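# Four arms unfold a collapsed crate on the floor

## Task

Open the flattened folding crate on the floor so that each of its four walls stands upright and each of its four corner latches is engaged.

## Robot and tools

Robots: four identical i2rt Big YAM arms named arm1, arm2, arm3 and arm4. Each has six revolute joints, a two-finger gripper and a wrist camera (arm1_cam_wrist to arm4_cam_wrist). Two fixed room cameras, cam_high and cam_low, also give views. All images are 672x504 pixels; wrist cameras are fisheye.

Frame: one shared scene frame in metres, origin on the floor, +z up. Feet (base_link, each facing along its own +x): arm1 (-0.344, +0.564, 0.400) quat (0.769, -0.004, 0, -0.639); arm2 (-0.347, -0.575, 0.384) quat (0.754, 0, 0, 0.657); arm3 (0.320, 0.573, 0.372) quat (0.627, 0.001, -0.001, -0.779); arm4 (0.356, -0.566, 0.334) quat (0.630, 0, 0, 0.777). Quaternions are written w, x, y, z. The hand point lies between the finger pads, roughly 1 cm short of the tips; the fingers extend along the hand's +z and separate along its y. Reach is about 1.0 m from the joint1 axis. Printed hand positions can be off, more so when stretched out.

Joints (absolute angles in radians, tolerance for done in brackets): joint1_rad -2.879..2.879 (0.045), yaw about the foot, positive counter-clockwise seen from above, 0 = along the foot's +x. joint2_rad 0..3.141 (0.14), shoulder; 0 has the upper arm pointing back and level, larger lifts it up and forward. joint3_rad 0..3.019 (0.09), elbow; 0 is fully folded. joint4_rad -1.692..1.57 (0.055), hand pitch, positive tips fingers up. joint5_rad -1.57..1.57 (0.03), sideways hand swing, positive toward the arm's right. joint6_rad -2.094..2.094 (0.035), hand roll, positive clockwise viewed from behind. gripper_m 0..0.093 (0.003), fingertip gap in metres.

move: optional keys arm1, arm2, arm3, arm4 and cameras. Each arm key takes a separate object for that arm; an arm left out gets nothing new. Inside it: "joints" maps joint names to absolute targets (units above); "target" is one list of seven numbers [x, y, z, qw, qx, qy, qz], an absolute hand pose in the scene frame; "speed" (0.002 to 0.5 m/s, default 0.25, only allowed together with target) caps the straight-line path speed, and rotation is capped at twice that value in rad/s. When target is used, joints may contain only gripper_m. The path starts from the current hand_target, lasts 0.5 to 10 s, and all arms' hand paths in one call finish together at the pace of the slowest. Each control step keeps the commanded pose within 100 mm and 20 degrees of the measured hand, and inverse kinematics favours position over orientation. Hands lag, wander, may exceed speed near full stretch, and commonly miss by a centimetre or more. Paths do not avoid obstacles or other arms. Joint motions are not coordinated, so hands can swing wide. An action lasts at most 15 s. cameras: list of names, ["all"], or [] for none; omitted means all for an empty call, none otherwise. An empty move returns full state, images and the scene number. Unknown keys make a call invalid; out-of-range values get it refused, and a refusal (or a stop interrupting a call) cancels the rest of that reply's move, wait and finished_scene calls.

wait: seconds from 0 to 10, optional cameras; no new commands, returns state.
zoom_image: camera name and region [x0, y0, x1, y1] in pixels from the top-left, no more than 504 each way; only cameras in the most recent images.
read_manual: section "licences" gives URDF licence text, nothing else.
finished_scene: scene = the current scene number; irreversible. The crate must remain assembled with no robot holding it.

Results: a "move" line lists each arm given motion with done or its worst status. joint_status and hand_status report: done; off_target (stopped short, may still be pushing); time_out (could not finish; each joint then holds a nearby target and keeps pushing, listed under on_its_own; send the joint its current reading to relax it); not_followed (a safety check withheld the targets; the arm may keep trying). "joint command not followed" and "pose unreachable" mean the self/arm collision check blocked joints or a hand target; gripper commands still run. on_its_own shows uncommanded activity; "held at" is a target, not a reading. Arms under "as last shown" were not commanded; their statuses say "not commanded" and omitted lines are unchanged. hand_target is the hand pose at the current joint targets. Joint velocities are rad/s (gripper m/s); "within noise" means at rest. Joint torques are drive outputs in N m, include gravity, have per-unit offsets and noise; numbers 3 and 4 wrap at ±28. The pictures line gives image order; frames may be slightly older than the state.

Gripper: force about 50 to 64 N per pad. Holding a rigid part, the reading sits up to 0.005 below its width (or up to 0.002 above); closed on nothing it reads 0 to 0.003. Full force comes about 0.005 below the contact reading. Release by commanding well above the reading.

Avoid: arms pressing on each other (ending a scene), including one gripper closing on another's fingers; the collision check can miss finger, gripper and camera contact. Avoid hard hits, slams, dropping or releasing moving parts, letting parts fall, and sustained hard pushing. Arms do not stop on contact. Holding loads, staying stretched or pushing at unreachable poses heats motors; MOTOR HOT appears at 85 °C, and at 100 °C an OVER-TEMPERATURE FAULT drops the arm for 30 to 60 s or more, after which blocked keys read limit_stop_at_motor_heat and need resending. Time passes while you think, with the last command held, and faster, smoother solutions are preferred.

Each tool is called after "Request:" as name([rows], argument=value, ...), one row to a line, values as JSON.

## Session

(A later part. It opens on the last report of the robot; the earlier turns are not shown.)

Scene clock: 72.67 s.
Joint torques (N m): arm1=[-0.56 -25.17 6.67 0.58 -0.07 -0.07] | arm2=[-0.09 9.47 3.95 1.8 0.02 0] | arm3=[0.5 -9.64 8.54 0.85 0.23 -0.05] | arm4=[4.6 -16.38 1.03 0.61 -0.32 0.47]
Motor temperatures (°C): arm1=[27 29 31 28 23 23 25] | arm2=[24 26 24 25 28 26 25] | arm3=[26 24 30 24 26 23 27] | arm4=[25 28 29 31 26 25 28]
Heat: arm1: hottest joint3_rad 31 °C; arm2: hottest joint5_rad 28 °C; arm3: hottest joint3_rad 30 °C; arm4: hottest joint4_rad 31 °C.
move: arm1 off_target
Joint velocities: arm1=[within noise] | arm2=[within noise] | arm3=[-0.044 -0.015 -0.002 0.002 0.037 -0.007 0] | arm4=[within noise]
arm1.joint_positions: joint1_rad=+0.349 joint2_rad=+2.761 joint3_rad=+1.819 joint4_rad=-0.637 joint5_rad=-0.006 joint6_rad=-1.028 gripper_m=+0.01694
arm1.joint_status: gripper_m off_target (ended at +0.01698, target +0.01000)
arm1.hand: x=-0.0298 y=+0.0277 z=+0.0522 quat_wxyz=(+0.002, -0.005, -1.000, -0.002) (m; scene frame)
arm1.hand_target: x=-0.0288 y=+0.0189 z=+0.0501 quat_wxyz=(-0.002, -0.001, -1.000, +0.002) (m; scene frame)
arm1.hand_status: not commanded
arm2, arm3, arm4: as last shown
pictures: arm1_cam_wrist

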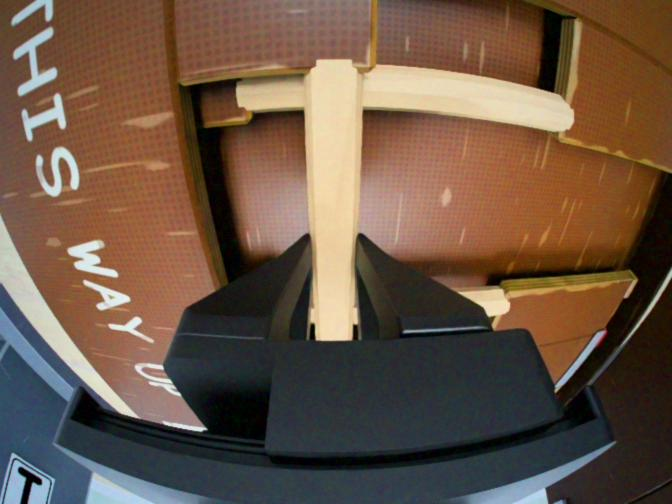

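Request:
move(arm1={"target":[-0.03,0.046,0.148,0,0,0.9659,-0.2588],"speed":0.14})

Request:
move(arm1={"target":[-0.03,0.11,0.216,0,0,0.866,-0.5],"speed":0.14}, cameras=["cam_low"])

Request:
move(arm1={"target":[-0.03,0.187,0.24,0,0,0.766,-0.643],"speed":0.12}, cameras=["cam_low"])

Request:
move(arm1={"target":[-0.03,0.214,0.238,0,0,0.766,-0.643],"speed":0.12}, cameras=["cam_low","cam_high"])

Request:
zoom_image(camera="cam_high", region=[240, 220, 440, 420])

Request:
zoom_image(camera="cam_low", region=[210, 180, 480, 380])

Scene clock: 78.03 s.
Joint torques (N m): arm1=[0.44 -24.88 2.63 1.84 0.64 0.13] | arm2=[-0.03 9.41 3.96 1.81 0.02 0] | arm3=[0.5 -9.47 8.61 0.73 0.22 -0.03] | arm4=[4.6 -16.32 1.03 0.62 -0.32 0.47]
Motor temperatures (°C): arm1=[27 29 31 28 23 23 25] | arm2=[24 26 24 25 28 26 25] | arm3=[26 24 30 24 26 23 27] | arm4=[25 28 28 31 26 25 28]
Heat: arm1: hottest joint3_rad 31 °C; arm2: hottest joint5_rad 28 °C; arm3: hottest joint3_rad 30 °C; arm4: hottest joint4_rad 31 °C.
move: arm1 done
Joint velocities: within noise
arm1.joint_positions: joint1_rad=+0.442 joint2_rad=+2.473 joint3_rad=+1.289 joint4_rad=+0.029 joint5_rad=+0.275 joint6_rad=-1.000 gripper_m=+0.01690
arm1.joint_status: not commanded
arm1.hand: x=-0.0308 y=+0.0470 z=+0.1382 quat_wxyz=(-0.002, +0.000, -0.969, +0.247) (m; scene frame)
arm1.hand_target: x=-0.0266 y=+0.0487 z=+0.1476 quat_wxyz=(-0.003, +0.001, -0.967, +0.255) (m; scene frame)
arm1.hand_status: done (0.010 m and 1.4 deg from the pose sent, 0.098 m and 30.2 deg at the start)
arm2, arm3, arm4: as last shown
pictures: none

Scene clock: 80.70 s.
Joint torques (N m): arm1=[0.79 -20.13 1.43 3.21 1.05 -0.02] | arm2=[-0.09 9.41 3.96 1.78 0.03 0] | arm3=[0.67 -9.29 8.79 0.68 0.22 -0.04] | arm4=[4.6 -16.32 1.05 0.61 -0.32 0.47]
Motor temperatures (°C): arm1=[27 30 31 28 23 23 25] | arm2=[24 26 24 25 28 26 25] | arm3=[26 24 30 24 26 23 27] | arm4=[25 28 28 31 26 25 28]
Heat: arm1: hottest joint3_rad 31 °C; arm2: hottest joint5_rad 28 °C; arm3: hottest joint3_rad 30 °C; arm4: hottest joint4_rad 31 °C.
move: arm1 done
Joint velocities: within noise
arm1.joint_positions: joint1_rad=+0.613 joint2_rad=+2.416 joint3_rad=+0.930 joint4_rad=+0.764 joint5_rad=+0.651 joint6_rad=-1.072 gripper_m=+0.01687
arm1.joint_status: not commanded
arm1.hand: x=-0.0317 y=+0.1090 z=+0.2104 quat_wxyz=(+0.000, +0.000, -0.872, +0.489) (m; scene frame)
arm1.hand_target: x=-0.0298 y=+0.1082 z=+0.2162 quat_wxyz=(+0.001, +0.003, -0.866, +0.501) (m; scene frame)
arm1.hand_status: done (0.006 m and 1.4 deg from the pose sent, 0.100 m and 31.4 deg at the start)
arm2, arm3, arm4: as last shown
pictures: cam_low

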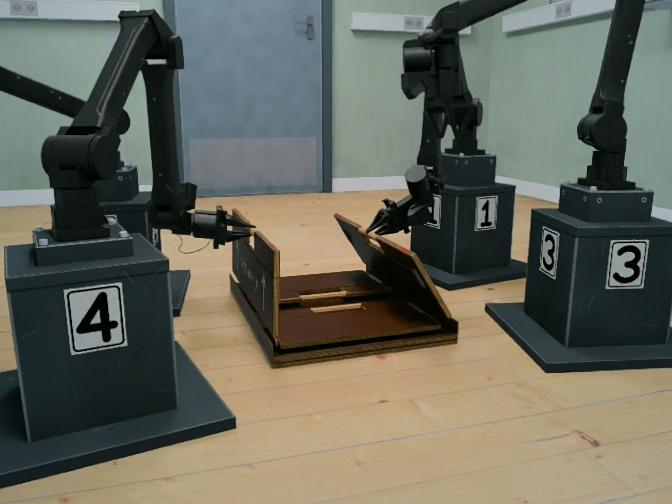

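Scene clock: 82.97 s.
Joint torques (N m): arm1=[1.03 -18.32 -1.03 3.3 0.68 0.03] | arm2=[-0.09 9.41 3.97 1.8 0.03 0] | arm3=[0.5 -9.76 8.88 0.76 0.23 -0.03] | arm4=[4.6 -16.38 1.05 0.61 -0.32 0.47]
Motor temperatures (°C): arm1=[27 30 30 28 23 23 25] | arm2=[24 26 24 25 28 26 25] | arm3=[26 25 30 24 26 23 27] | arm4=[25 28 28 31 26 25 28]
Heat: arm1: hottest joint2_rad 30 °C; arm2: hottest joint5_rad 28 °C; arm3: hottest joint3_rad 30 °C; arm4: hottest joint4_rad 31 °C.
move: arm1 off_target
Joint velocities: within noise
arm1.joint_positions: joint1_rad=+0.781 joint2_rad=+2.593 joint3_rad=+0.845 joint4_rad=+1.425 joint5_rad=+0.956 joint6_rad=-1.296 gripper_m=+0.01688
arm1.joint_status: not commanded
arm1.hand: x=-0.0324 y=+0.1740 z=+0.2391 quat_wxyz=(+0.004, -0.007, -0.767, +0.641) (m; scene frame)
arm1.hand_target: x=-0.0302 y=+0.1799 z=+0.2424 quat_wxyz=(+0.002, -0.003, -0.763, +0.646) (m; scene frame)
arm1.hand_status: off_target (0.013 m and 1.0 deg from the pose sent, 0.083 m and 21.4 deg at the start)
arm2.joint_positions: joint1_rad=+0.742 joint2_rad=+0.378 joint3_rad=+1.702 joint4_rad=-1.262 joint5_rad=-0.142 joint6_rad=-0.320 gripper_m=+0.09396
arm2.joint_status: not commanded
arm2.hand: x=-0.3865 y=-0.5610 z=+1.1031 quat_wxyz=(-0.397, +0.664, -0.167, -0.611) (m; scene frame)
arm2.hand_target: x=-0.3859 y=-0.5619 z=+1.1085 quat_wxyz=(-0.399, +0.660, -0.165, -0.614) (m; scene frame)
arm2.hand_status: not commanded
arm3, arm4: as last shown
pictures: cam_low

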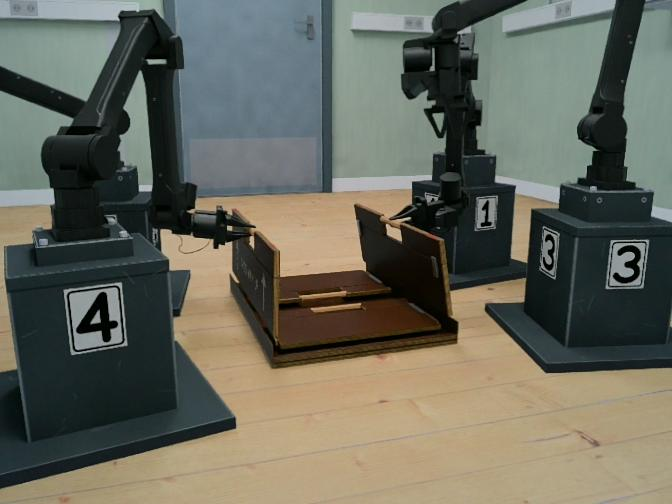

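Scene clock: 84.07 s.
Joint torques (N m): arm1=[2.26 -16.44 -2.13 2.67 0.24 0.32] | arm2=[-0.09 9.47 3.97 1.8 0.02 -0.01] | arm3=[0.15 -9.41 8.7 0.83 0.21 -0.05] | arm4=[4.6 -16.32 1.05 0.61 -0.32 0.47]
Motor temperatures (°C): arm1=[27 30 30 28 23 23 25] | arm2=[24 26 24 25 28 26 25] | arm3=[26 25 30 24 26 23 27] | arm4=[25 28 28 31 26 25 28]
Heat: arm1: hottest joint2_rad 30 °C; arm2: hottest joint5_rad 28 °C; arm3: hottest joint3_rad 30 °C; arm4: hottest joint4_rad 31 °C.
move: arm1 off_target
Joint velocities: within noise
arm1.joint_positions: joint1_rad=+0.838 joint2_rad=+2.594 joint3_rad=+0.821 joint4_rad=+1.442 joint5_rad=+1.036 joint6_rad=-1.279 gripper_m=+0.01688
arm1.joint_status: not commanded
arm1.hand: x=-0.0328 y=+0.1969 z=+0.2425 quat_wxyz=(+0.013, -0.014, -0.761, +0.648) (m; scene frame)
arm1.hand_target: x=-0.0306 y=+0.2126 z=+0.2389 quat_wxyz=(+0.002, -0.003, -0.765, +0.644) (m; scene frame)
arm1.hand_status: off_target (0.018 m and 2.3 deg from the pose sent, 0.040 m and 1.0 deg at the start)
arm2, arm3, arm4: as last shown
pictures: cam_high, cam_low

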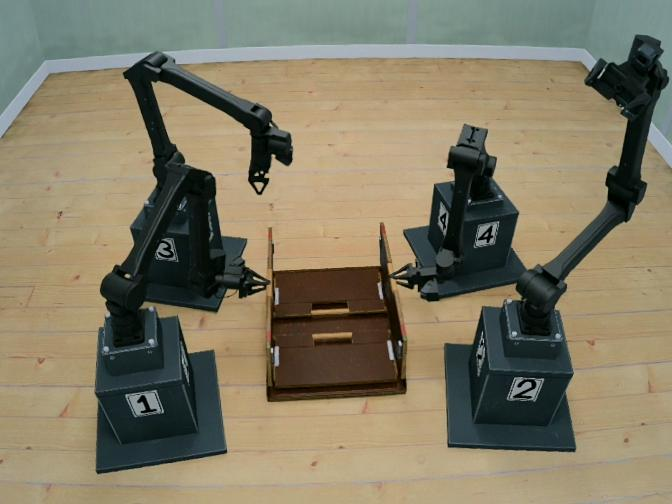

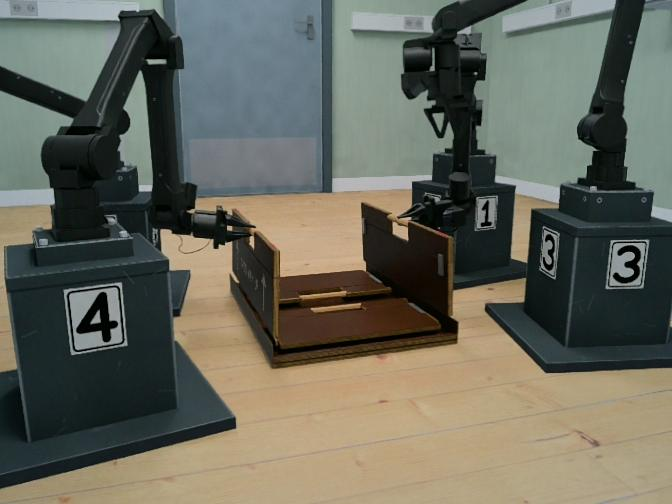

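Scaled by 2.520 from the camera's 672x504 image, which has a finer 960x720 frame.

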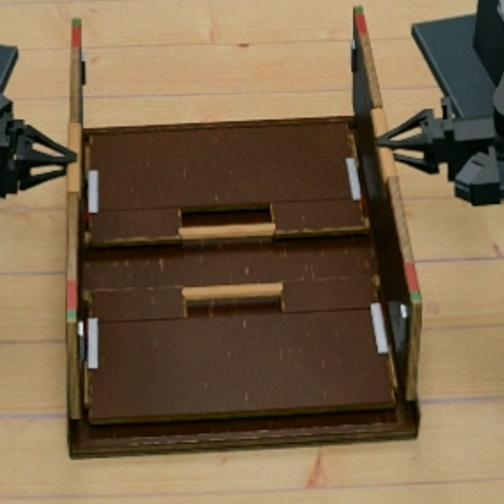

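Scaled by 1.867 from the camera's 672x504 image, which has a finer 960x720 frame.

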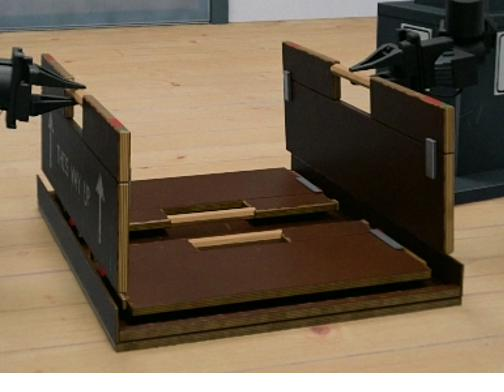

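Request:
move(arm3={"target":[0.02,-0.01,0.2,0,0.7071,0.7071,0],"joints":{"gripper_m":0.05}}, arm2={"target":[-0.25,-0.1,0.4,0,0.7071,-0.7071,0],"joints":{"gripper_m":0.05}}, cameras=["arm3_cam_wrist","arm2_cam_wrist","cam_high"])

Scene clock: 93.97 s.
Joint torques (N m): arm1=[3.19 -16.91 -2.39 2.58 0.21 0.32] | arm2=[-0.79 -15.62 8.62 0.06 -0.13 -0.11] | arm3=[-1.44 -18.32 8.53 -0.06 0.03 -0.05] | arm4=[4.6 -16.32 1.05 0.61 -0.32 0.47]
Motor temperatures (°C): arm1=[27 30 30 28 23 23 25] | arm2=[24 26 24 25 28 26 25] | arm3=[26 25 31 24 26 23 27] | arm4=[25 28 28 31 26 25 28]
Heat: arm1: hottest joint2_rad 30 °C; arm2: hottest joint5_rad 28 °C; arm3: hottest joint3_rad 31 °C; arm4: hottest joint4_rad 31 °C.
move: arm2 off_target; arm3 off_target
Joint velocities: within noise
arm1, arm4: as last shown
arm2.joint_positions: joint1_rad=-0.062 joint2_rad=+1.789 joint3_rad=+1.140 joint4_rad=-0.958 joint5_rad=-0.001 joint6_rad=-0.190 gripper_m=+0.05013
arm2.joint_status: all done
arm2.hand: x=-0.2548 y=-0.1186 z=+0.3912 quat_wxyz=(+0.015, +0.704, -0.710, +0.010) (m; scene frame)
arm2.hand_target: x=-0.2501 y=-0.1039 z=+0.3986 quat_wxyz=(+0.007, +0.706, -0.708, +0.003) (m; scene frame)
arm2.hand_status: off_target (0.021 m and 2.1 deg from the pose sent, 0.852 m and 108.0 deg at the start; pose on its path clipped on 94 of 170 steps; a joint's target at an end of its range on 42 of 170 steps)
arm3.joint_positions: joint1_rad=-0.250 joint2_rad=+2.417 joint3_rad=+1.723 joint4_rad=-0.871 joint5_rad=+0.003 joint6_rad=-0.467 gripper_m=+0.05013
arm3.joint_status: all done
arm3.hand: x=+0.0301 y=-0.0031 z=+0.2093 quat_wxyz=(+0.000, -0.707, -0.708, +0.003) (m; scene frame)
arm3.hand_target: x=+0.0208 y=-0.0062 z=+0.1990 quat_wxyz=(-0.001, -0.707, -0.707, +0.000) (m; scene frame)
arm3.hand_status: off_target (0.015 m and 0.3 deg from the pose sent, 0.412 m and 2.6 deg at the start)
pictures: arm2_cam_wrist, arm3_cam_wrist, cam_high

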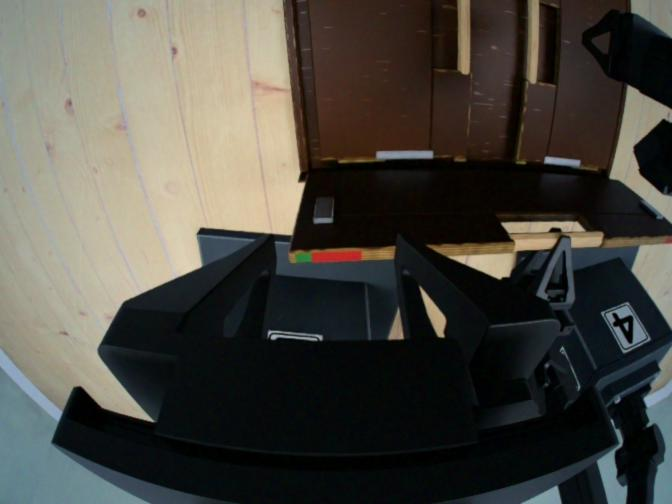

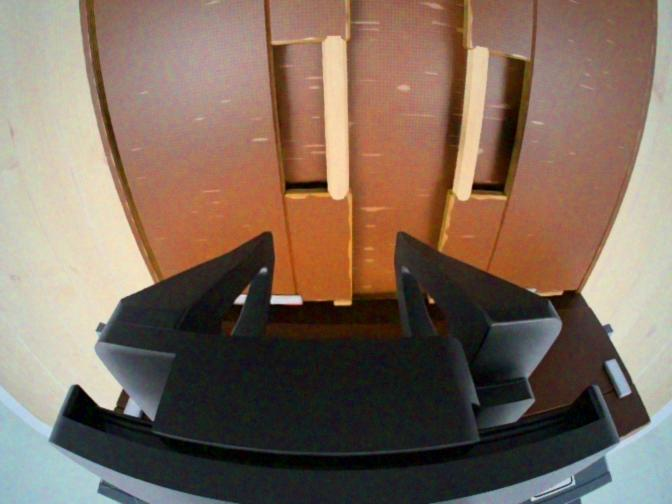

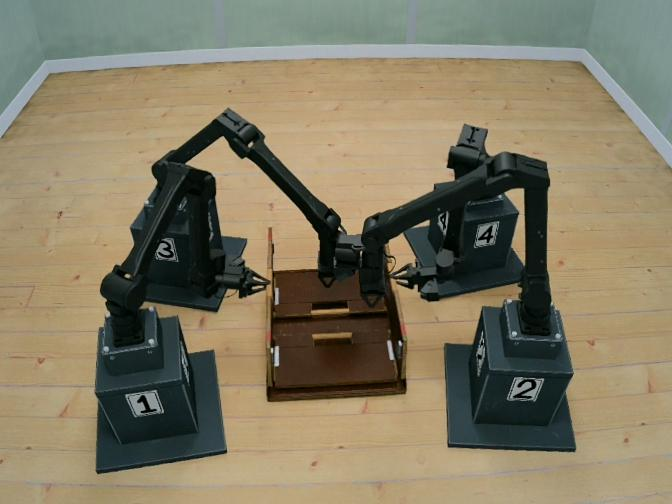

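Request:
move(arm3={"target":[0.02,-0.01,0.07,0,0.7071,0.7071,0],"speed":0.15}, cameras=["arm3_cam_wrist"])

Request:
move(arm3={"target":[0.02,-0.01,0.033,0,0.7071,0.7071,0],"speed":0.1}, cameras=["arm3_cam_wrist","cam_low"])

Request:
zoom_image(camera="cam_low", region=[210, 180, 480, 380])

Scene clock: 97.83 s.
Joint torques (N m): arm1=[2.67 -16.97 -2.3 2.61 0.22 0.31] | arm2=[-0.5 -15.56 8.59 -0.08 -0.13 -0.13] | arm3=[-1.79 -19.08 7.47 0.72 0.06 0] | arm4=[4.6 -16.32 1.05 0.61 -0.32 0.47]
Motor temperatures (°C): arm1=[27 30 30 28 23 23 25] | arm2=[24 26 24 25 28 26 25] | arm3=[26 25 31 24 26 23 27] | arm4=[25 28 28 31 26 25 28]
Heat: arm1: hottest joint2_rad 30 °C; arm2: hottest joint5_rad 28 °C; arm3: hottest joint3_rad 31 °C; arm4: hottest joint4_rad 31 °C.
move: arm3 off_target
Joint velocities: within noise
arm1, arm4: as last shown
arm2.joint_positions: joint1_rad=-0.060 joint2_rad=+1.789 joint3_rad=+1.140 joint4_rad=-0.959 joint5_rad=-0.001 joint6_rad=-0.190 gripper_m=+0.05013
arm2.joint_status: not commanded
arm2.hand: x=-0.2556 y=-0.1188 z=+0.3913 quat_wxyz=(+0.015, +0.705, -0.709, +0.010) (m; scene frame)
arm2.hand_target: x=-0.2509 y=-0.1041 z=+0.3986 quat_wxyz=(+0.008, +0.706, -0.708, +0.003) (m; scene frame)
arm2.hand_status: not commanded
arm3.joint_positions: joint1_rad=-0.250 joint2_rad=+2.676 joint3_rad=+1.852 joint4_rad=-0.756 joint5_rad=+0.003 joint6_rad=-0.467 gripper_m=+0.05013
arm3.joint_status: not commanded
arm3.hand: x=+0.0294 y=-0.0052 z=+0.0823 quat_wxyz=(+0.002, -0.707, -0.708, -0.005) (m; scene frame)
arm3.hand_target: x=+0.0208 y=-0.0084 z=+0.0702 quat_wxyz=(+0.000, -0.707, -0.707, +0.000) (m; scene frame)
arm3.hand_status: off_target (0.016 m and 0.6 deg from the pose sent, 0.140 m and 0.3 deg at the start)
pictures: arm3_cam_wrist

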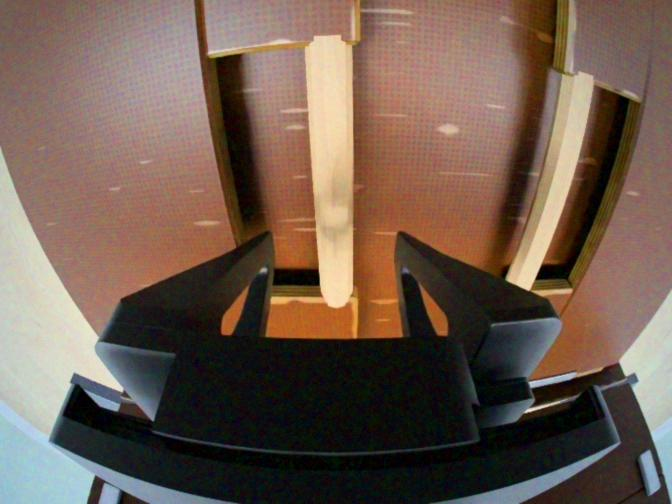

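Scene clock: 99.23 s.
Joint torques (N m): arm1=[2.67 -17.49 -2.29 2.51 0.22 0.31] | arm2=[-0.5 -15.62 8.61 -0.08 -0.13 -0.13] | arm3=[-1.49 -19.55 7.32 0.7 0.03 0] | arm4=[4.66 -16.32 1.05 0.61 -0.32 0.47]
Motor temperatures (°C): arm1=[27 30 30 28 23 23 25] | arm2=[24 26 25 25 28 26 25] | arm3=[26 26 31 24 26 23 27] | arm4=[25 28 28 31 26 25 28]
Heat: arm1: hottest joint2_rad 30 °C; arm2: hottest joint5_rad 28 °C; arm3: hottest joint3_rad 31 °C; arm4: hottest joint4_rad 31 °C.
move: arm3 off_target
Joint velocities: within noise
arm1, arm2: as last shown
arm3.joint_positions: joint1_rad=-0.250 joint2_rad=+2.760 joint3_rad=+1.915 joint4_rad=-0.734 joint5_rad=+0.003 joint6_rad=-0.467 gripper_m=+0.05013
arm3.joint_status: not commanded
arm3.hand: x=+0.0287 y=-0.0068 z=+0.0453 quat_wxyz=(+0.002, -0.707, -0.708, -0.005) (m; scene frame)
arm3.hand_target: x=+0.0206 y=-0.0090 z=+0.0335 quat_wxyz=(+0.000, -0.707, -0.707, +0.000) (m; scene frame)
arm3.hand_status: off_target (0.015 m and 0.6 deg from the pose sent, 0.050 m and 0.6 deg at the start)
arm4.joint_positions: joint1_rad=+0.906 joint2_rad=+2.375 joint3_rad=+0.851 joint4_rad=+1.158 joint5_rad=+1.131 joint6_rad=-1.234 gripper_m=+0.01666
arm4.joint_status: not commanded
arm4.hand: x=-0.0210 y=-0.2046 z=+0.2439 quat_wxyz=(-0.651, +0.759, -0.018, +0.013) (m; scene frame)
arm4.hand_target: x=-0.0301 y=-0.2216 z=+0.2389 quat_wxyz=(-0.645, +0.764, +0.000, +0.000) (m; scene frame)
arm4.hand_status: not commanded
pictures: arm3_cam_wrist, cam_low

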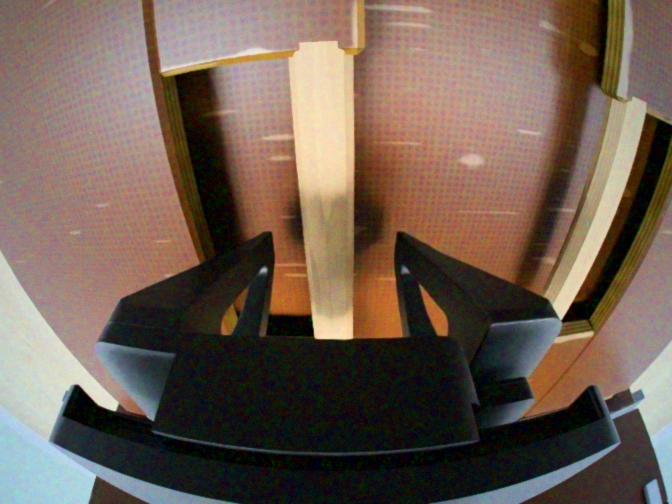

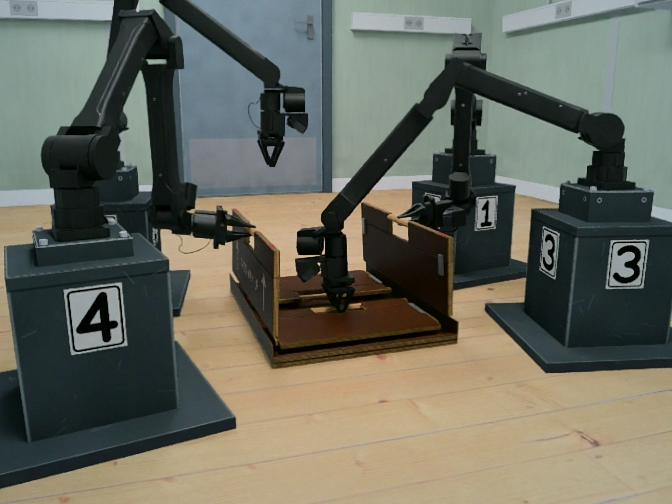

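Scaled by 1.867 from the camera's 672x504 image, which has a finer 960x720 frame.

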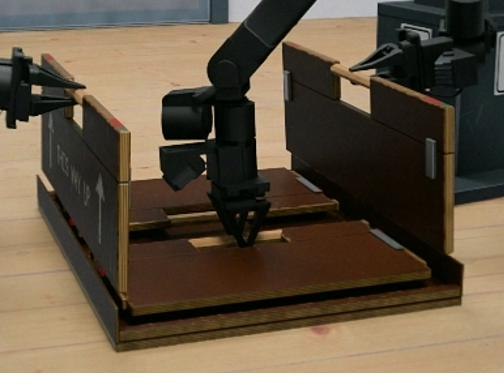

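Request:
move(arm3={"target":[0.02,-0.01,0.023,0,0.7071,0.7071,0],"speed":0.1})

Request:
move(arm3={"joints":{"gripper_m":0.01}}, cameras=["arm3_cam_wrist"])

Scene clock: 101.23 s.
Joint torques (N m): arm1=[2.55 -16.91 -2.1 2.48 0.25 0.32] | arm2=[-0.44 -15.5 8.61 -0.06 -0.13 -0.13] | arm3=[-1.26 -18.96 7.35 0.7 0.04 0] | arm4=[4.6 -16.32 1.05 0.61 -0.32 0.47]
Motor temperatures (°C): arm1=[27 30 30 28 23 23 26] | arm2=[24 26 25 25 28 26 25] | arm3=[26 26 31 24 26 23 27] | arm4=[25 28 28 31 26 25 28]
Heat: arm1: hottest joint2_rad 30 °C; arm2: hottest joint5_rad 28 °C; arm3: hottest joint3_rad 31 °C; arm4: hottest joint4_rad 31 °C.
move: arm3 off_target
Joint velocities: within noise
arm1, arm2, arm4: as last shown
arm3.joint_positions: joint1_rad=-0.250 joint2_rad=+2.777 joint3_rad=+1.931 joint4_rad=-0.731 joint5_rad=+0.003 joint6_rad=-0.467 gripper_m=+0.05013
arm3.joint_status: not commanded
arm3.hand: x=+0.0282 y=-0.0079 z=+0.0385 quat_wxyz=(+0.002, -0.707, -0.708, -0.004) (m; scene frame)
arm3.hand_target: x=+0.0205 y=-0.0091 z=+0.0235 quat_wxyz=(+0.000, -0.707, -0.707, +0.001) (m; scene frame)
arm3.hand_status: off_target (0.018 m and 0.5 deg from the pose sent, 0.024 m and 0.6 deg at the start)
pictures: none

Scene clock: 102.00 s.
Joint torques (N m): arm1=[2.2 -17.03 -2.19 2.48 0.23 0.35] | arm2=[-0.5 -15.62 8.61 -0.08 -0.13 -0.13] | arm3=[-1.32 -19.55 7.38 0.72 0.21 0.09] | arm4=[4.6 -16.38 1.05 0.61 -0.32 0.47]
Motor temperatures (°C): arm1=[27 30 30 28 23 23 26] | arm2=[24 26 25 25 28 26 25] | arm3=[26 26 31 24 26 23 27] | arm4=[25 28 28 31 26 25 28]
Heat: arm1: hottest joint2_rad 30 °C; arm2: hottest joint5_rad 28 °C; arm3: hottest joint3_rad 31 °C; arm4: hottest joint4_rad 31 °C.
move: arm3 off_target
Joint velocities: within noise
arm1, arm2, arm4: as last shown
arm3.joint_positions: joint1_rad=-0.248 joint2_rad=+2.777 joint3_rad=+1.931 joint4_rad=-0.733 joint5_rad=-0.011 joint6_rad=-0.488 gripper_m=+0.01691
arm3.joint_status: gripper_m off_target (ended at +0.01694, target +0.01000)
arm3.hand: x=+0.0314 y=-0.0090 z=+0.0385 quat_wxyz=(-0.005, -0.698, -0.716, -0.007) (m; scene frame)
arm3.hand_target: x=+0.0231 y=-0.0098 z=+0.0233 quat_wxyz=(-0.004, -0.704, -0.710, -0.002) (m; scene frame)
arm3.hand_status: not commanded
pictures: arm3_cam_wrist

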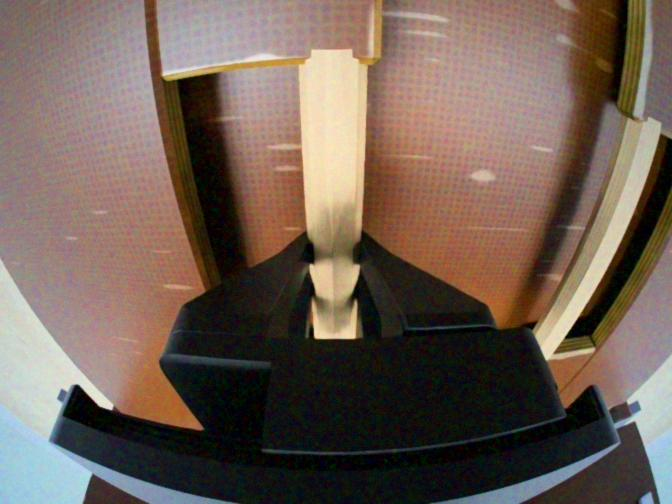

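Request:
move(arm3={"target":[0.053,-0.01,0.148,-0.153,0.690,0.690,-0.153],"speed":0.12}, cameras=["cam_low"])

Request:
move(arm3={"target":[0.127,-0.01,0.220,-0.299,0.641,0.641,-0.299],"speed":0.12}, cameras=["cam_low","cam_high"])

Scene clock: 106.53 s.
Joint torques (N m): arm1=[0.91 -16.67 -1.62 2.32 -0.01 0.27] | arm2=[-0.56 -15.56 8.61 -0.08 -0.13 -0.13] | arm3=[0.62 -24.7 2.88 -0.13 1.29 0.34] | arm4=[4.07 -16.09 1.55 0.61 -0.44 0.42]
Motor temperatures (°C): arm1=[27 29 30 28 23 23 26] | arm2=[24 26 25 25 28 26 25] | arm3=[26 26 31 24 26 23 27] | arm4=[25 28 28 31 26 25 28]
Heat: arm1: hottest joint3_rad 30 °C; arm2: hottest joint5_rad 28 °C; arm3: hottest joint3_rad 31 °C; arm4: hottest joint4_rad 31 °C.
move: arm3 off_target
Joint velocities: within noise
arm1.joint_positions: joint1_rad=+0.850 joint2_rad=+2.594 joint3_rad=+0.810 joint4_rad=+1.448 joint5_rad=+1.044 joint6_rad=-1.275 gripper_m=+0.01688
arm1.joint_status: not commanded
arm1.hand: x=-0.0332 y=+0.2029 z=+0.2430 quat_wxyz=(+0.012, -0.012, -0.762, +0.648) (m; scene frame)
arm1.hand_target: x=-0.0311 y=+0.2128 z=+0.2390 quat_wxyz=(+0.003, -0.003, -0.765, +0.645) (m; scene frame)
arm1.hand_status: not commanded
arm2: as last shown
arm3.joint_positions: joint1_rad=-0.123 joint2_rad=+2.550 joint3_rad=+1.630 joint4_rad=-0.504 joint5_rad=+0.391 joint6_rad=-0.379 gripper_m=+0.01684
arm3.joint_status: not commanded
arm3.hand: x=+0.0459 y=-0.0077 z=+0.1196 quat_wxyz=(+0.146, -0.688, -0.696, +0.144) (m; scene frame)
arm3.hand_target: x=+0.0502 y=-0.0127 z=+0.1467 quat_wxyz=(+0.152, -0.690, -0.690, +0.157) (m; scene frame)
arm3.hand_status: off_target (0.029 m and 1.5 deg from the pose sent, 0.112 m and 26.0 deg at the start)
arm4.joint_positions: joint1_rad=+0.913 joint2_rad=+2.374 joint3_rad=+0.845 joint4_rad=+1.158 joint5_rad=+1.134 joint6_rad=-1.231 gripper_m=+0.01666
arm4.joint_status: not commanded
arm4.hand: x=-0.0212 y=-0.2085 z=+0.2439 quat_wxyz=(-0.651, +0.759, -0.016, +0.012) (m; scene frame)
arm4.hand_target: x=-0.0303 y=-0.2217 z=+0.2386 quat_wxyz=(-0.645, +0.765, +0.001, +0.000) (m; scene frame)
arm4.hand_status: not commanded
pictures: cam_low

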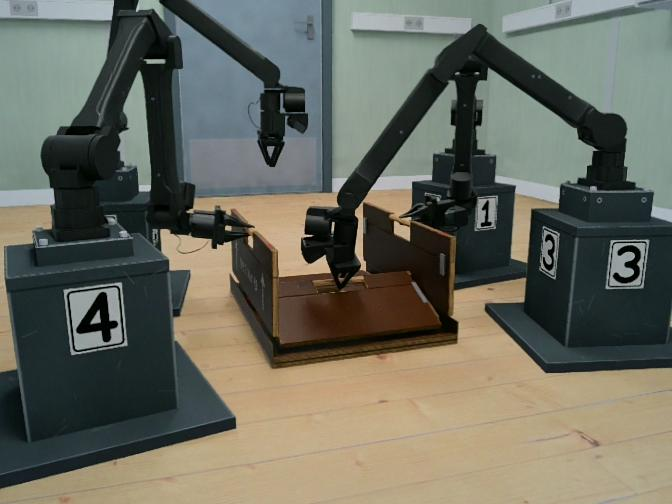

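Scene clock: 108.93 s.
Joint torques (N m): arm1=[1.14 -16.67 -1.35 2.13 -0.09 0.27] | arm2=[-0.5 -15.56 8.59 -0.09 -0.13 -0.13] | arm3=[2.78 -22.3 3.37 -0.58 1.09 0.38] | arm4=[3.72 -16.03 1.72 0.61 -0.56 0.4]
Motor temperatures (°C): arm1=[27 29 30 28 23 23 26] | arm2=[24 26 25 25 27 26 25] | arm3=[26 27 31 24 26 23 27] | arm4=[25 28 27 31 26 25 28]
Heat: arm1: hottest joint3_rad 30 °C; arm2: hottest joint5_rad 27 °C; arm3: hottest joint3_rad 31 °C; arm4: hottest joint4_rad 31 °C.
move: arm3 off_target
Joint velocities: within noise
arm1.joint_positions: joint1_rad=+0.853 joint2_rad=+2.594 joint3_rad=+0.807 joint4_rad=+1.450 joint5_rad=+1.045 joint6_rad=-1.273 gripper_m=+0.01688
arm1.joint_status: not commanded
arm1.hand: x=-0.0334 y=+0.2045 z=+0.2431 quat_wxyz=(+0.012, -0.011, -0.762, +0.648) (m; scene frame)
arm1.hand_target: x=-0.0312 y=+0.2125 z=+0.2390 quat_wxyz=(+0.003, -0.004, -0.765, +0.644) (m; scene frame)
arm1.hand_status: not commanded
arm2: as last shown
arm3.joint_positions: joint1_rad=+0.071 joint2_rad=+2.433 joint3_rad=+1.492 joint4_rad=-0.498 joint5_rad=+0.858 joint6_rad=-0.185 gripper_m=+0.01680
arm3.joint_status: not commanded
arm3.hand: x=+0.1031 y=-0.0040 z=+0.2009 quat_wxyz=(+0.302, -0.649, -0.636, +0.289) (m; scene frame)
arm3.hand_target: x=+0.1246 y=-0.0105 z=+0.2187 quat_wxyz=(+0.300, -0.640, -0.641, +0.298) (m; scene frame)
arm3.hand_status: off_target (0.031 m and 1.6 deg from the pose sent, 0.129 m and 26.3 deg at the start)
arm4.joint_positions: joint1_rad=+0.916 joint2_rad=+2.372 joint3_rad=+0.843 joint4_rad=+1.158 joint5_rad=+1.137 joint6_rad=-1.228 gripper_m=+0.01666
arm4.joint_status: not commanded
arm4.hand: x=-0.0214 y=-0.2098 z=+0.2446 quat_wxyz=(-0.651, +0.759, -0.017, +0.012) (m; scene frame)
arm4.hand_target: x=-0.0305 y=-0.2211 z=+0.2391 quat_wxyz=(-0.645, +0.764, +0.000, -0.001) (m; scene frame)
arm4.hand_status: not commanded
pictures: cam_high, cam_low

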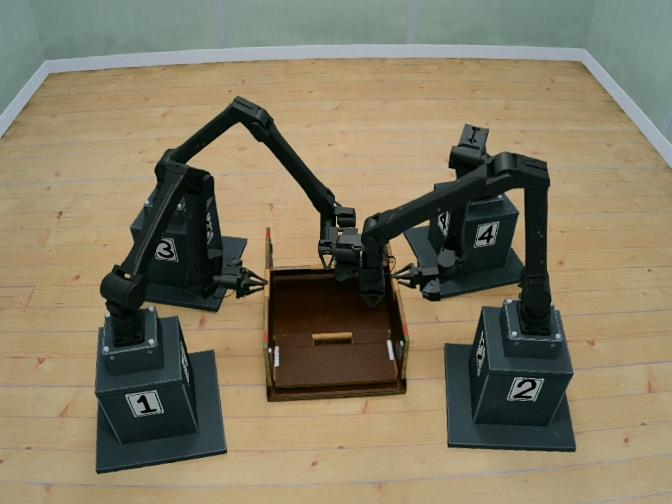

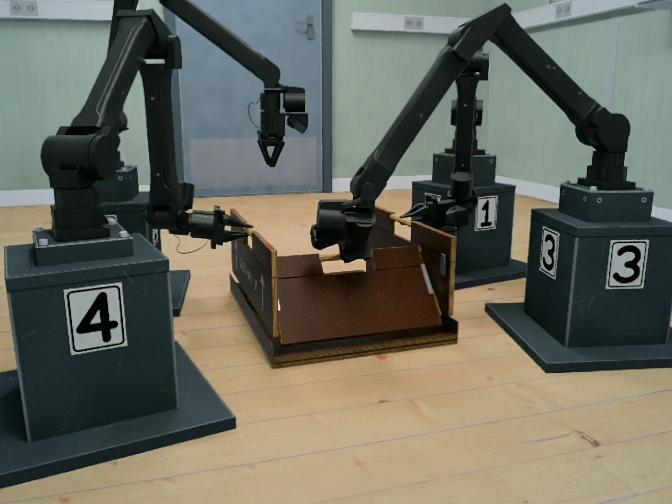

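Request:
move(arm3={"target":[0.22,-0.01,0.264,-0.395,0.587,0.587,-0.395],"speed":0.12}, cameras=["cam_low","cam_high"])

Request:
zoom_image(camera="cam_low", region=[210, 160, 500, 380])

Scene clock: 112.97 s.
Joint torques (N m): arm1=[1.03 -16.73 -1.33 2.09 -0.08 0.24] | arm2=[-0.5 -15.62 8.62 -0.06 -0.13 -0.13] | arm3=[2.43 -20.37 5.86 -2.22 1.15 0.23] | arm4=[3.72 -15.97 1.76 0.61 -0.57 0.4]
Motor temperatures (°C): arm1=[27 29 29 28 23 23 26] | arm2=[24 26 25 25 27 26 25] | arm3=[26 27 31 24 27 23 27] | arm4=[25 28 27 31 26 25 28]
Heat: arm1: hottest joint2_rad 29 °C; arm2: hottest joint5_rad 27 °C; arm3: hottest joint3_rad 31 °C; arm4: hottest joint4_rad 31 °C.
move: arm3 off_target
Joint velocities: within noise
arm1.joint_positions: joint1_rad=+0.855 joint2_rad=+2.594 joint3_rad=+0.805 joint4_rad=+1.450 joint5_rad=+1.045 joint6_rad=-1.273 gripper_m=+0.01688
arm1.joint_status: not commanded
arm1.hand: x=-0.0334 y=+0.2053 z=+0.2430 quat_wxyz=(+0.012, -0.010, -0.762, +0.648) (m; scene frame)
arm1.hand_target: x=-0.0314 y=+0.2130 z=+0.2389 quat_wxyz=(+0.003, -0.003, -0.765, +0.644) (m; scene frame)
arm1.hand_status: not commanded
arm2: as last shown
arm3.joint_positions: joint1_rad=+0.279 joint2_rad=+2.458 joint3_rad=+1.561 joint4_rad=-0.906 joint5_rad=+1.164 joint6_rad=+0.259 gripper_m=+0.01683
arm3.joint_status: not commanded
arm3.hand: x=+0.1966 y=+0.0007 z=+0.2507 quat_wxyz=(+0.397, -0.601, -0.577, +0.386) (m; scene frame)
arm3.hand_target: x=+0.2182 y=-0.0104 z=+0.2642 quat_wxyz=(+0.395, -0.587, -0.586, +0.395) (m; scene frame)
arm3.hand_status: off_target (0.029 m and 2.3 deg from the pose sent, 0.133 m and 18.5 deg at the start)
arm4.joint_positions: joint1_rad=+0.918 joint2_rad=+2.372 joint3_rad=+0.842 joint4_rad=+1.158 joint5_rad=+1.137 joint6_rad=-1.228 gripper_m=+0.01666
arm4.joint_status: not commanded
arm4.hand: x=-0.0214 y=-0.2107 z=+0.2443 quat_wxyz=(-0.651, +0.759, -0.015, +0.012) (m; scene frame)
arm4.hand_target: x=-0.0305 y=-0.2217 z=+0.2389 quat_wxyz=(-0.645, +0.765, +0.001, -0.001) (m; scene frame)
arm4.hand_status: not commanded
pictures: cam_high, cam_low

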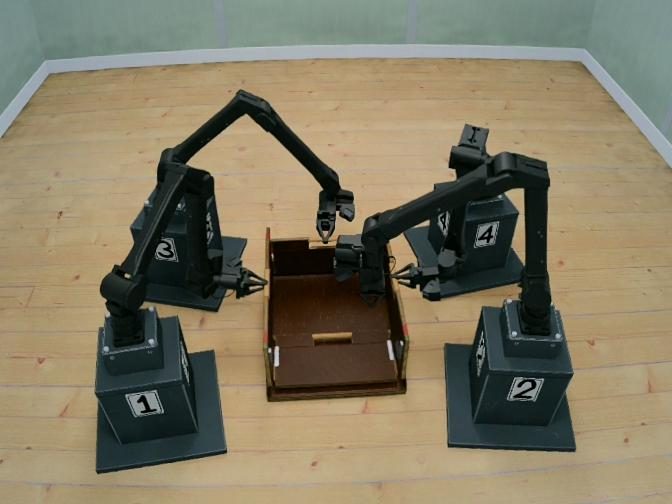

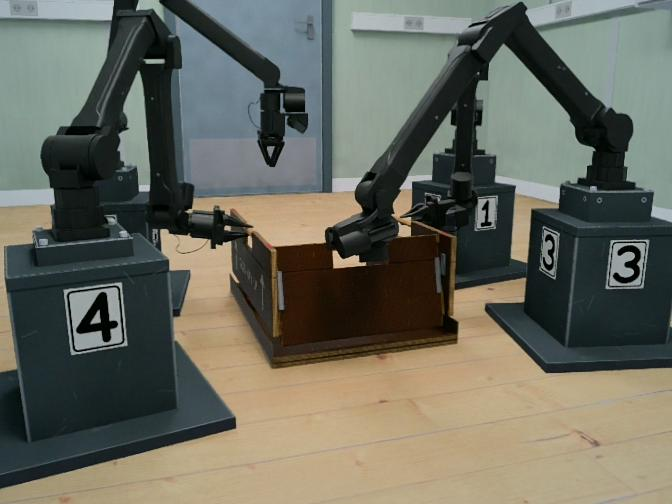

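Scaled by 1.738 from the camera's 672x504 image, which has a finer 960x720 frame.

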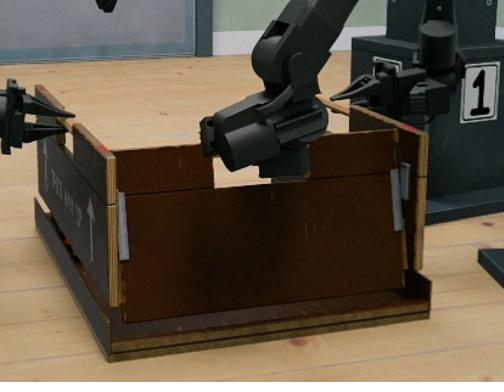

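Request:
move(arm3={"target":[0.26,-0.014,0.264,-0.395,0.587,0.587,-0.395],"speed":0.08})

Request:
move(arm3={"target":[0.285,-0.014,0.262,-0.395,0.587,0.587,-0.395],"speed":0.06}, cameras=["cam_low","cam_high"])

Request:
zoom_image(camera="cam_low", region=[210, 160, 500, 380])

Request:
zoom_image(camera="cam_high", region=[240, 210, 440, 410])

Scene clock: 116.03 s.
Joint torques (N m): arm1=[1.14 -16.67 -1.46 2.15 -0.06 0.24] | arm2=[-0.5 -15.62 8.59 -0.06 -0.13 -0.13] | arm3=[3.43 -19.84 7.08 -1.94 0.44 0.16] | arm4=[3.72 -16.03 1.77 0.61 -0.58 0.4]
Motor temperatures (°C): arm1=[27 29 29 28 23 23 26] | arm2=[24 26 25 25 27 26 25] | arm3=[26 27 31 24 27 23 28] | arm4=[25 28 27 31 26 25 28]
Heat: arm1: hottest joint2_rad 29 °C; arm2: hottest joint5_rad 27 °C; arm3: hottest joint3_rad 31 °C; arm4: hottest joint4_rad 31 °C.
move: arm3 off_target
Joint velocities: within noise
arm1, arm2: as last shown
arm3.joint_positions: joint1_rad=+0.336 joint2_rad=+2.487 joint3_rad=+1.624 joint4_rad=-1.103 joint5_rad=+1.160 joint6_rad=+0.429 gripper_m=+0.01661
arm3.joint_status: not commanded
arm3.hand: x=+0.2288 y=+0.0017 z=+0.2556 quat_wxyz=(+0.405, -0.599, -0.571, +0.388) (m; scene frame)
arm3.hand_target: x=+0.2594 y=-0.0132 z=+0.2643 quat_wxyz=(+0.393, -0.588, -0.585, +0.396) (m; scene frame)
arm3.hand_status: off_target (0.036 m and 2.7 deg from the pose sent, 0.066 m and 2.3 deg at the start)
arm4.joint_positions: joint1_rad=+0.918 joint2_rad=+2.372 joint3_rad=+0.842 joint4_rad=+1.158 joint5_rad=+1.139 joint6_rad=-1.228 gripper_m=+0.01666
arm4.joint_status: not commanded
arm4.hand: x=-0.0211 y=-0.2107 z=+0.2444 quat_wxyz=(-0.651, +0.759, -0.016, +0.012) (m; scene frame)
arm4.hand_target: x=-0.0302 y=-0.2216 z=+0.2390 quat_wxyz=(-0.645, +0.764, +0.000, +0.000) (m; scene frame)
arm4.hand_status: not commanded
pictures: none

Scene clock: 117.27 s.
Joint torques (N m): arm1=[1.03 -17.38 -1.43 2.19 -0.09 0.24] | arm2=[-0.5 -15.56 8.59 -0.08 -0.13 -0.13] | arm3=[3.96 -19.31 7.39 -1.88 0.39 0.16] | arm4=[3.66 -16.03 1.76 0.61 -0.58 0.4]
Motor temperatures (°C): arm1=[27 29 29 28 23 23 26] | arm2=[24 26 25 25 27 26 25] | arm3=[26 27 31 24 27 23 28] | arm4=[25 28 27 31 26 25 28]
Heat: arm1: hottest joint2_rad 29 °C; arm2: hottest joint5_rad 27 °C; arm3: hottest joint3_rad 31 °C; arm4: hottest joint4_rad 31 °C.
move: arm3 off_target
Joint velocities: within noise
arm1, arm4: as last shown
arm1.hand_target: x=-0.0314 y=+0.2130 z=+0.2388 quat_wxyz=(+0.003, -0.003, -0.765, +0.644) (m; scene frame)
arm2.joint_positions: joint1_rad=-0.060 joint2_rad=+1.789 joint3_rad=+1.140 joint4_rad=-0.959 joint5_rad=-0.001 joint6_rad=-0.190 gripper_m=+0.05013
arm2.joint_status: not commanded
arm2.hand: x=-0.2556 y=-0.1188 z=+0.3913 quat_wxyz=(+0.015, +0.705, -0.709, +0.010) (m; scene frame)
arm2.hand_target: x=-0.2509 y=-0.1041 z=+0.3986 quat_wxyz=(+0.008, +0.706, -0.708, +0.003) (m; scene frame)
arm2.hand_status: not commanded
arm3.joint_positions: joint1_rad=+0.374 joint2_rad=+2.507 joint3_rad=+1.662 joint4_rad=-1.207 joint5_rad=+1.146 joint6_rad=+0.521 gripper_m=+0.01638
arm3.joint_status: not commanded
arm3.hand: x=+0.2512 y=+0.0021 z=+0.2567 quat_wxyz=(+0.407, -0.599, -0.571, +0.388) (m; scene frame)
arm3.hand_target: x=+0.2843 y=-0.0129 z=+0.2627 quat_wxyz=(+0.393, -0.587, -0.586, +0.396) (m; scene frame)
arm3.hand_status: off_target (0.038 m and 2.8 deg from the pose sent, 0.059 m and 2.7 deg at the start)
pictures: cam_high, cam_low

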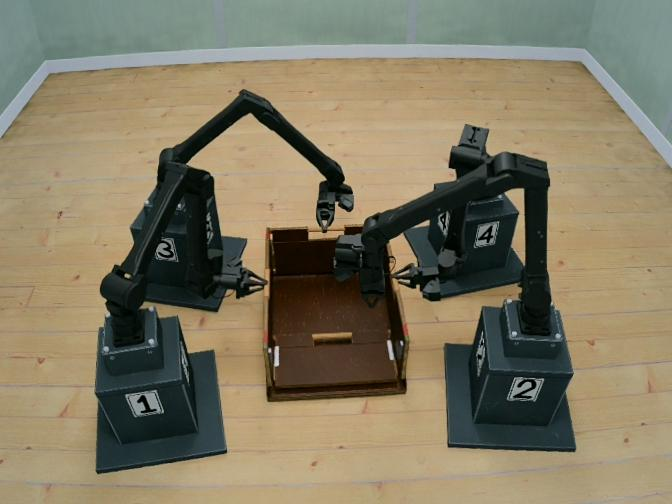

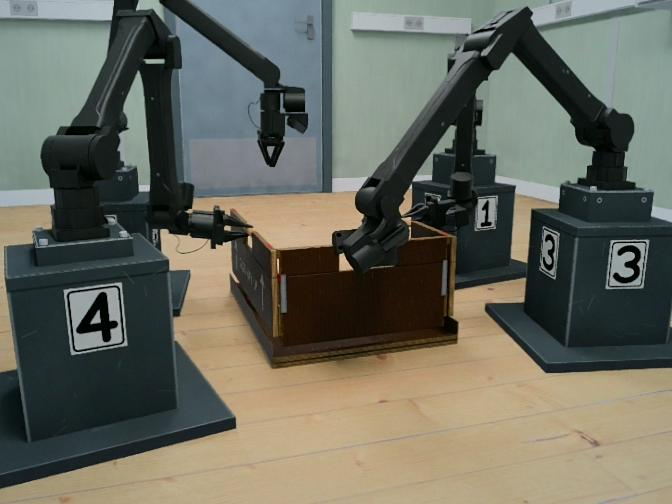

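Scaled by 1.738 from the camera's 672x504 image, which has a finer 960x720 frame.

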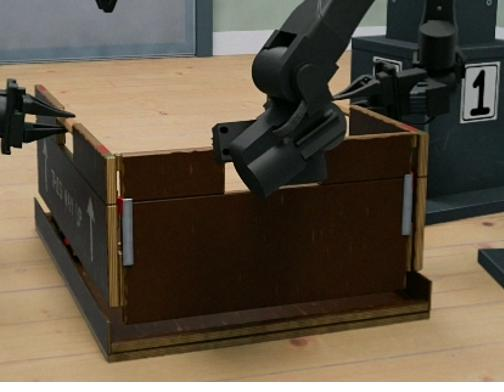

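Scaled by 2.520 from the camera's 672x504 image, which has a finer 960x720 frame.

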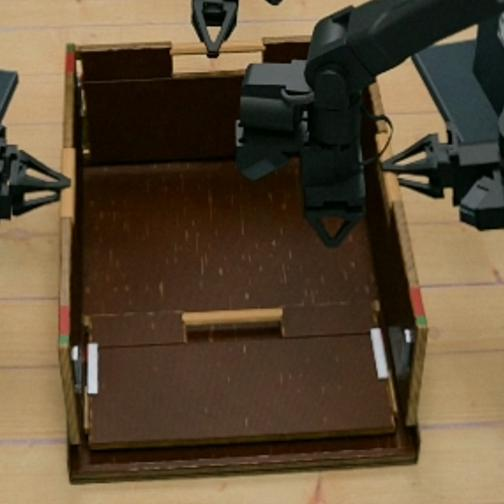

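Request:
move(arm3={"target":[0.305,-0.016,0.26,-0.395,0.587,0.587,-0.395],"speed":0.06}, cameras=["cam_low","cam_high","arm3_cam_wrist"])

Request:
zoom_image(camera="cam_low", region=[210, 200, 470, 380])

Request:
zoom_image(camera="cam_high", region=[250, 210, 420, 300])

Scene clock: 119.63 s.
Joint torques (N m): arm1=[0.97 -16.79 -1.37 2.18 -0.08 0.29] | arm2=[-0.5 -15.62 8.59 -0.08 -0.13 -0.13] | arm3=[6.48 -20.13 7.72 -1.96 0.1 0.21] | arm4=[3.66 -15.97 1.76 0.61 -0.58 0.39]
Motor temperatures (°C): arm1=[27 29 29 28 23 23 26] | arm2=[24 26 25 25 27 26 25] | arm3=[26 27 31 24 26 23 28] | arm4=[25 29 27 31 27 25 28]
Heat: arm1: hottest joint2_rad 29 °C; arm2: hottest joint5_rad 27 °C; arm3: hottest joint3_rad 31 °C; arm4: hottest joint4_rad 31 °C.
move: arm3 off_target
Joint velocities: within noise
arm1, arm2, arm4: as last shown
arm3.joint_positions: joint1_rad=+0.374 joint2_rad=+2.529 joint3_rad=+1.699 joint4_rad=-1.282 joint5_rad=+1.137 joint6_rad=+0.575 gripper_m=+0.01638
arm3.joint_status: not commanded
arm3.hand: x=+0.2518 y=+0.0027 z=+0.2562 quat_wxyz=(+0.416, -0.602, -0.564, +0.381) (m; scene frame)
arm3.hand_target: x=+0.3035 y=-0.0127 z=+0.2604 quat_wxyz=(+0.395, -0.585, -0.588, +0.395) (m; scene frame)
arm3.hand_status: off_target (0.057 m and 4.2 deg from the pose sent, 0.057 m and 2.8 deg at the start)
pictures: arm3_cam_wrist, cam_high, cam_low

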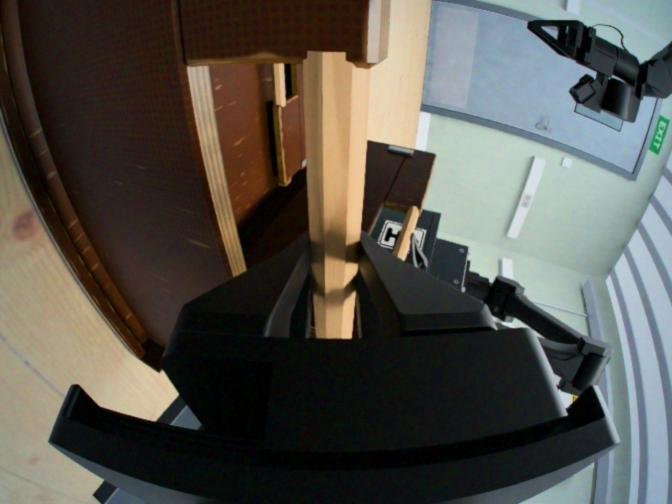

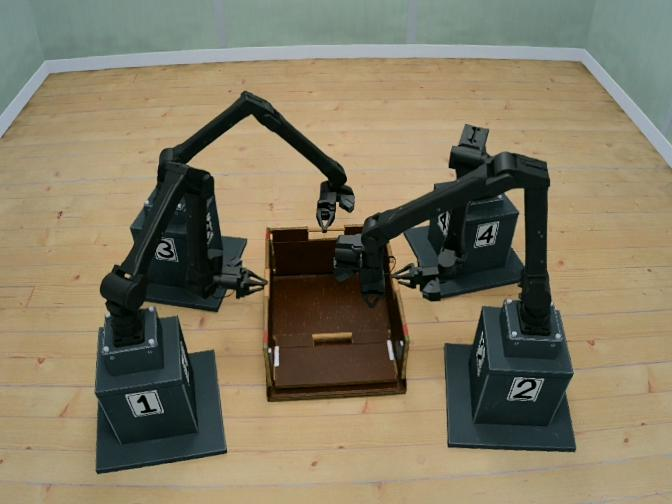

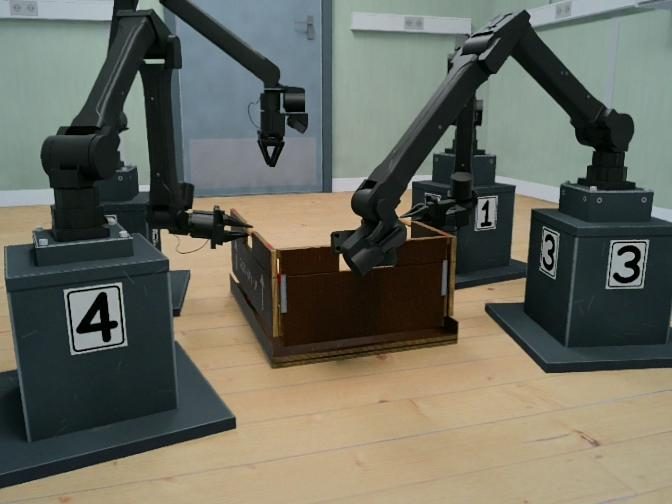

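Scaled by 1.938 from the camera's 672x504 image, which has a finer 960x720 frame.

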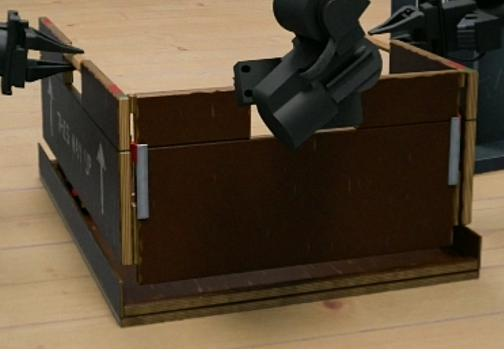

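Scaled by 2.965 from the camera's 672x504 image, which has a finer 960x720 frame.

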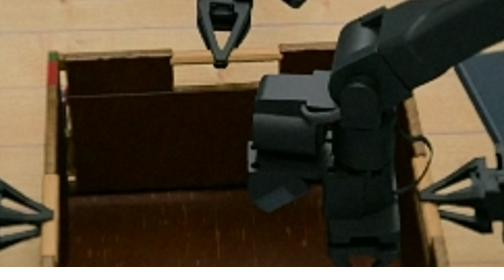

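Request:
zoom_image(camera="cam_low", region=[260, 230, 300, 350])

Request:
zoom_image(camera="cam_low", region=[425, 220, 465, 340])

Scaled by 4.200 from the camera's 672x504 image, which has a finer 960x720 frame.

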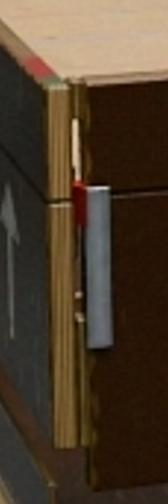

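Scaled by 4.200 from the camera's 672x504 image, which has a finer 960x720 frame.

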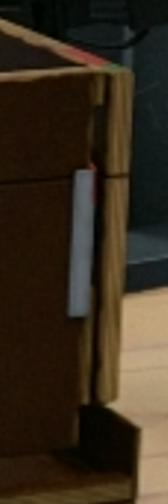

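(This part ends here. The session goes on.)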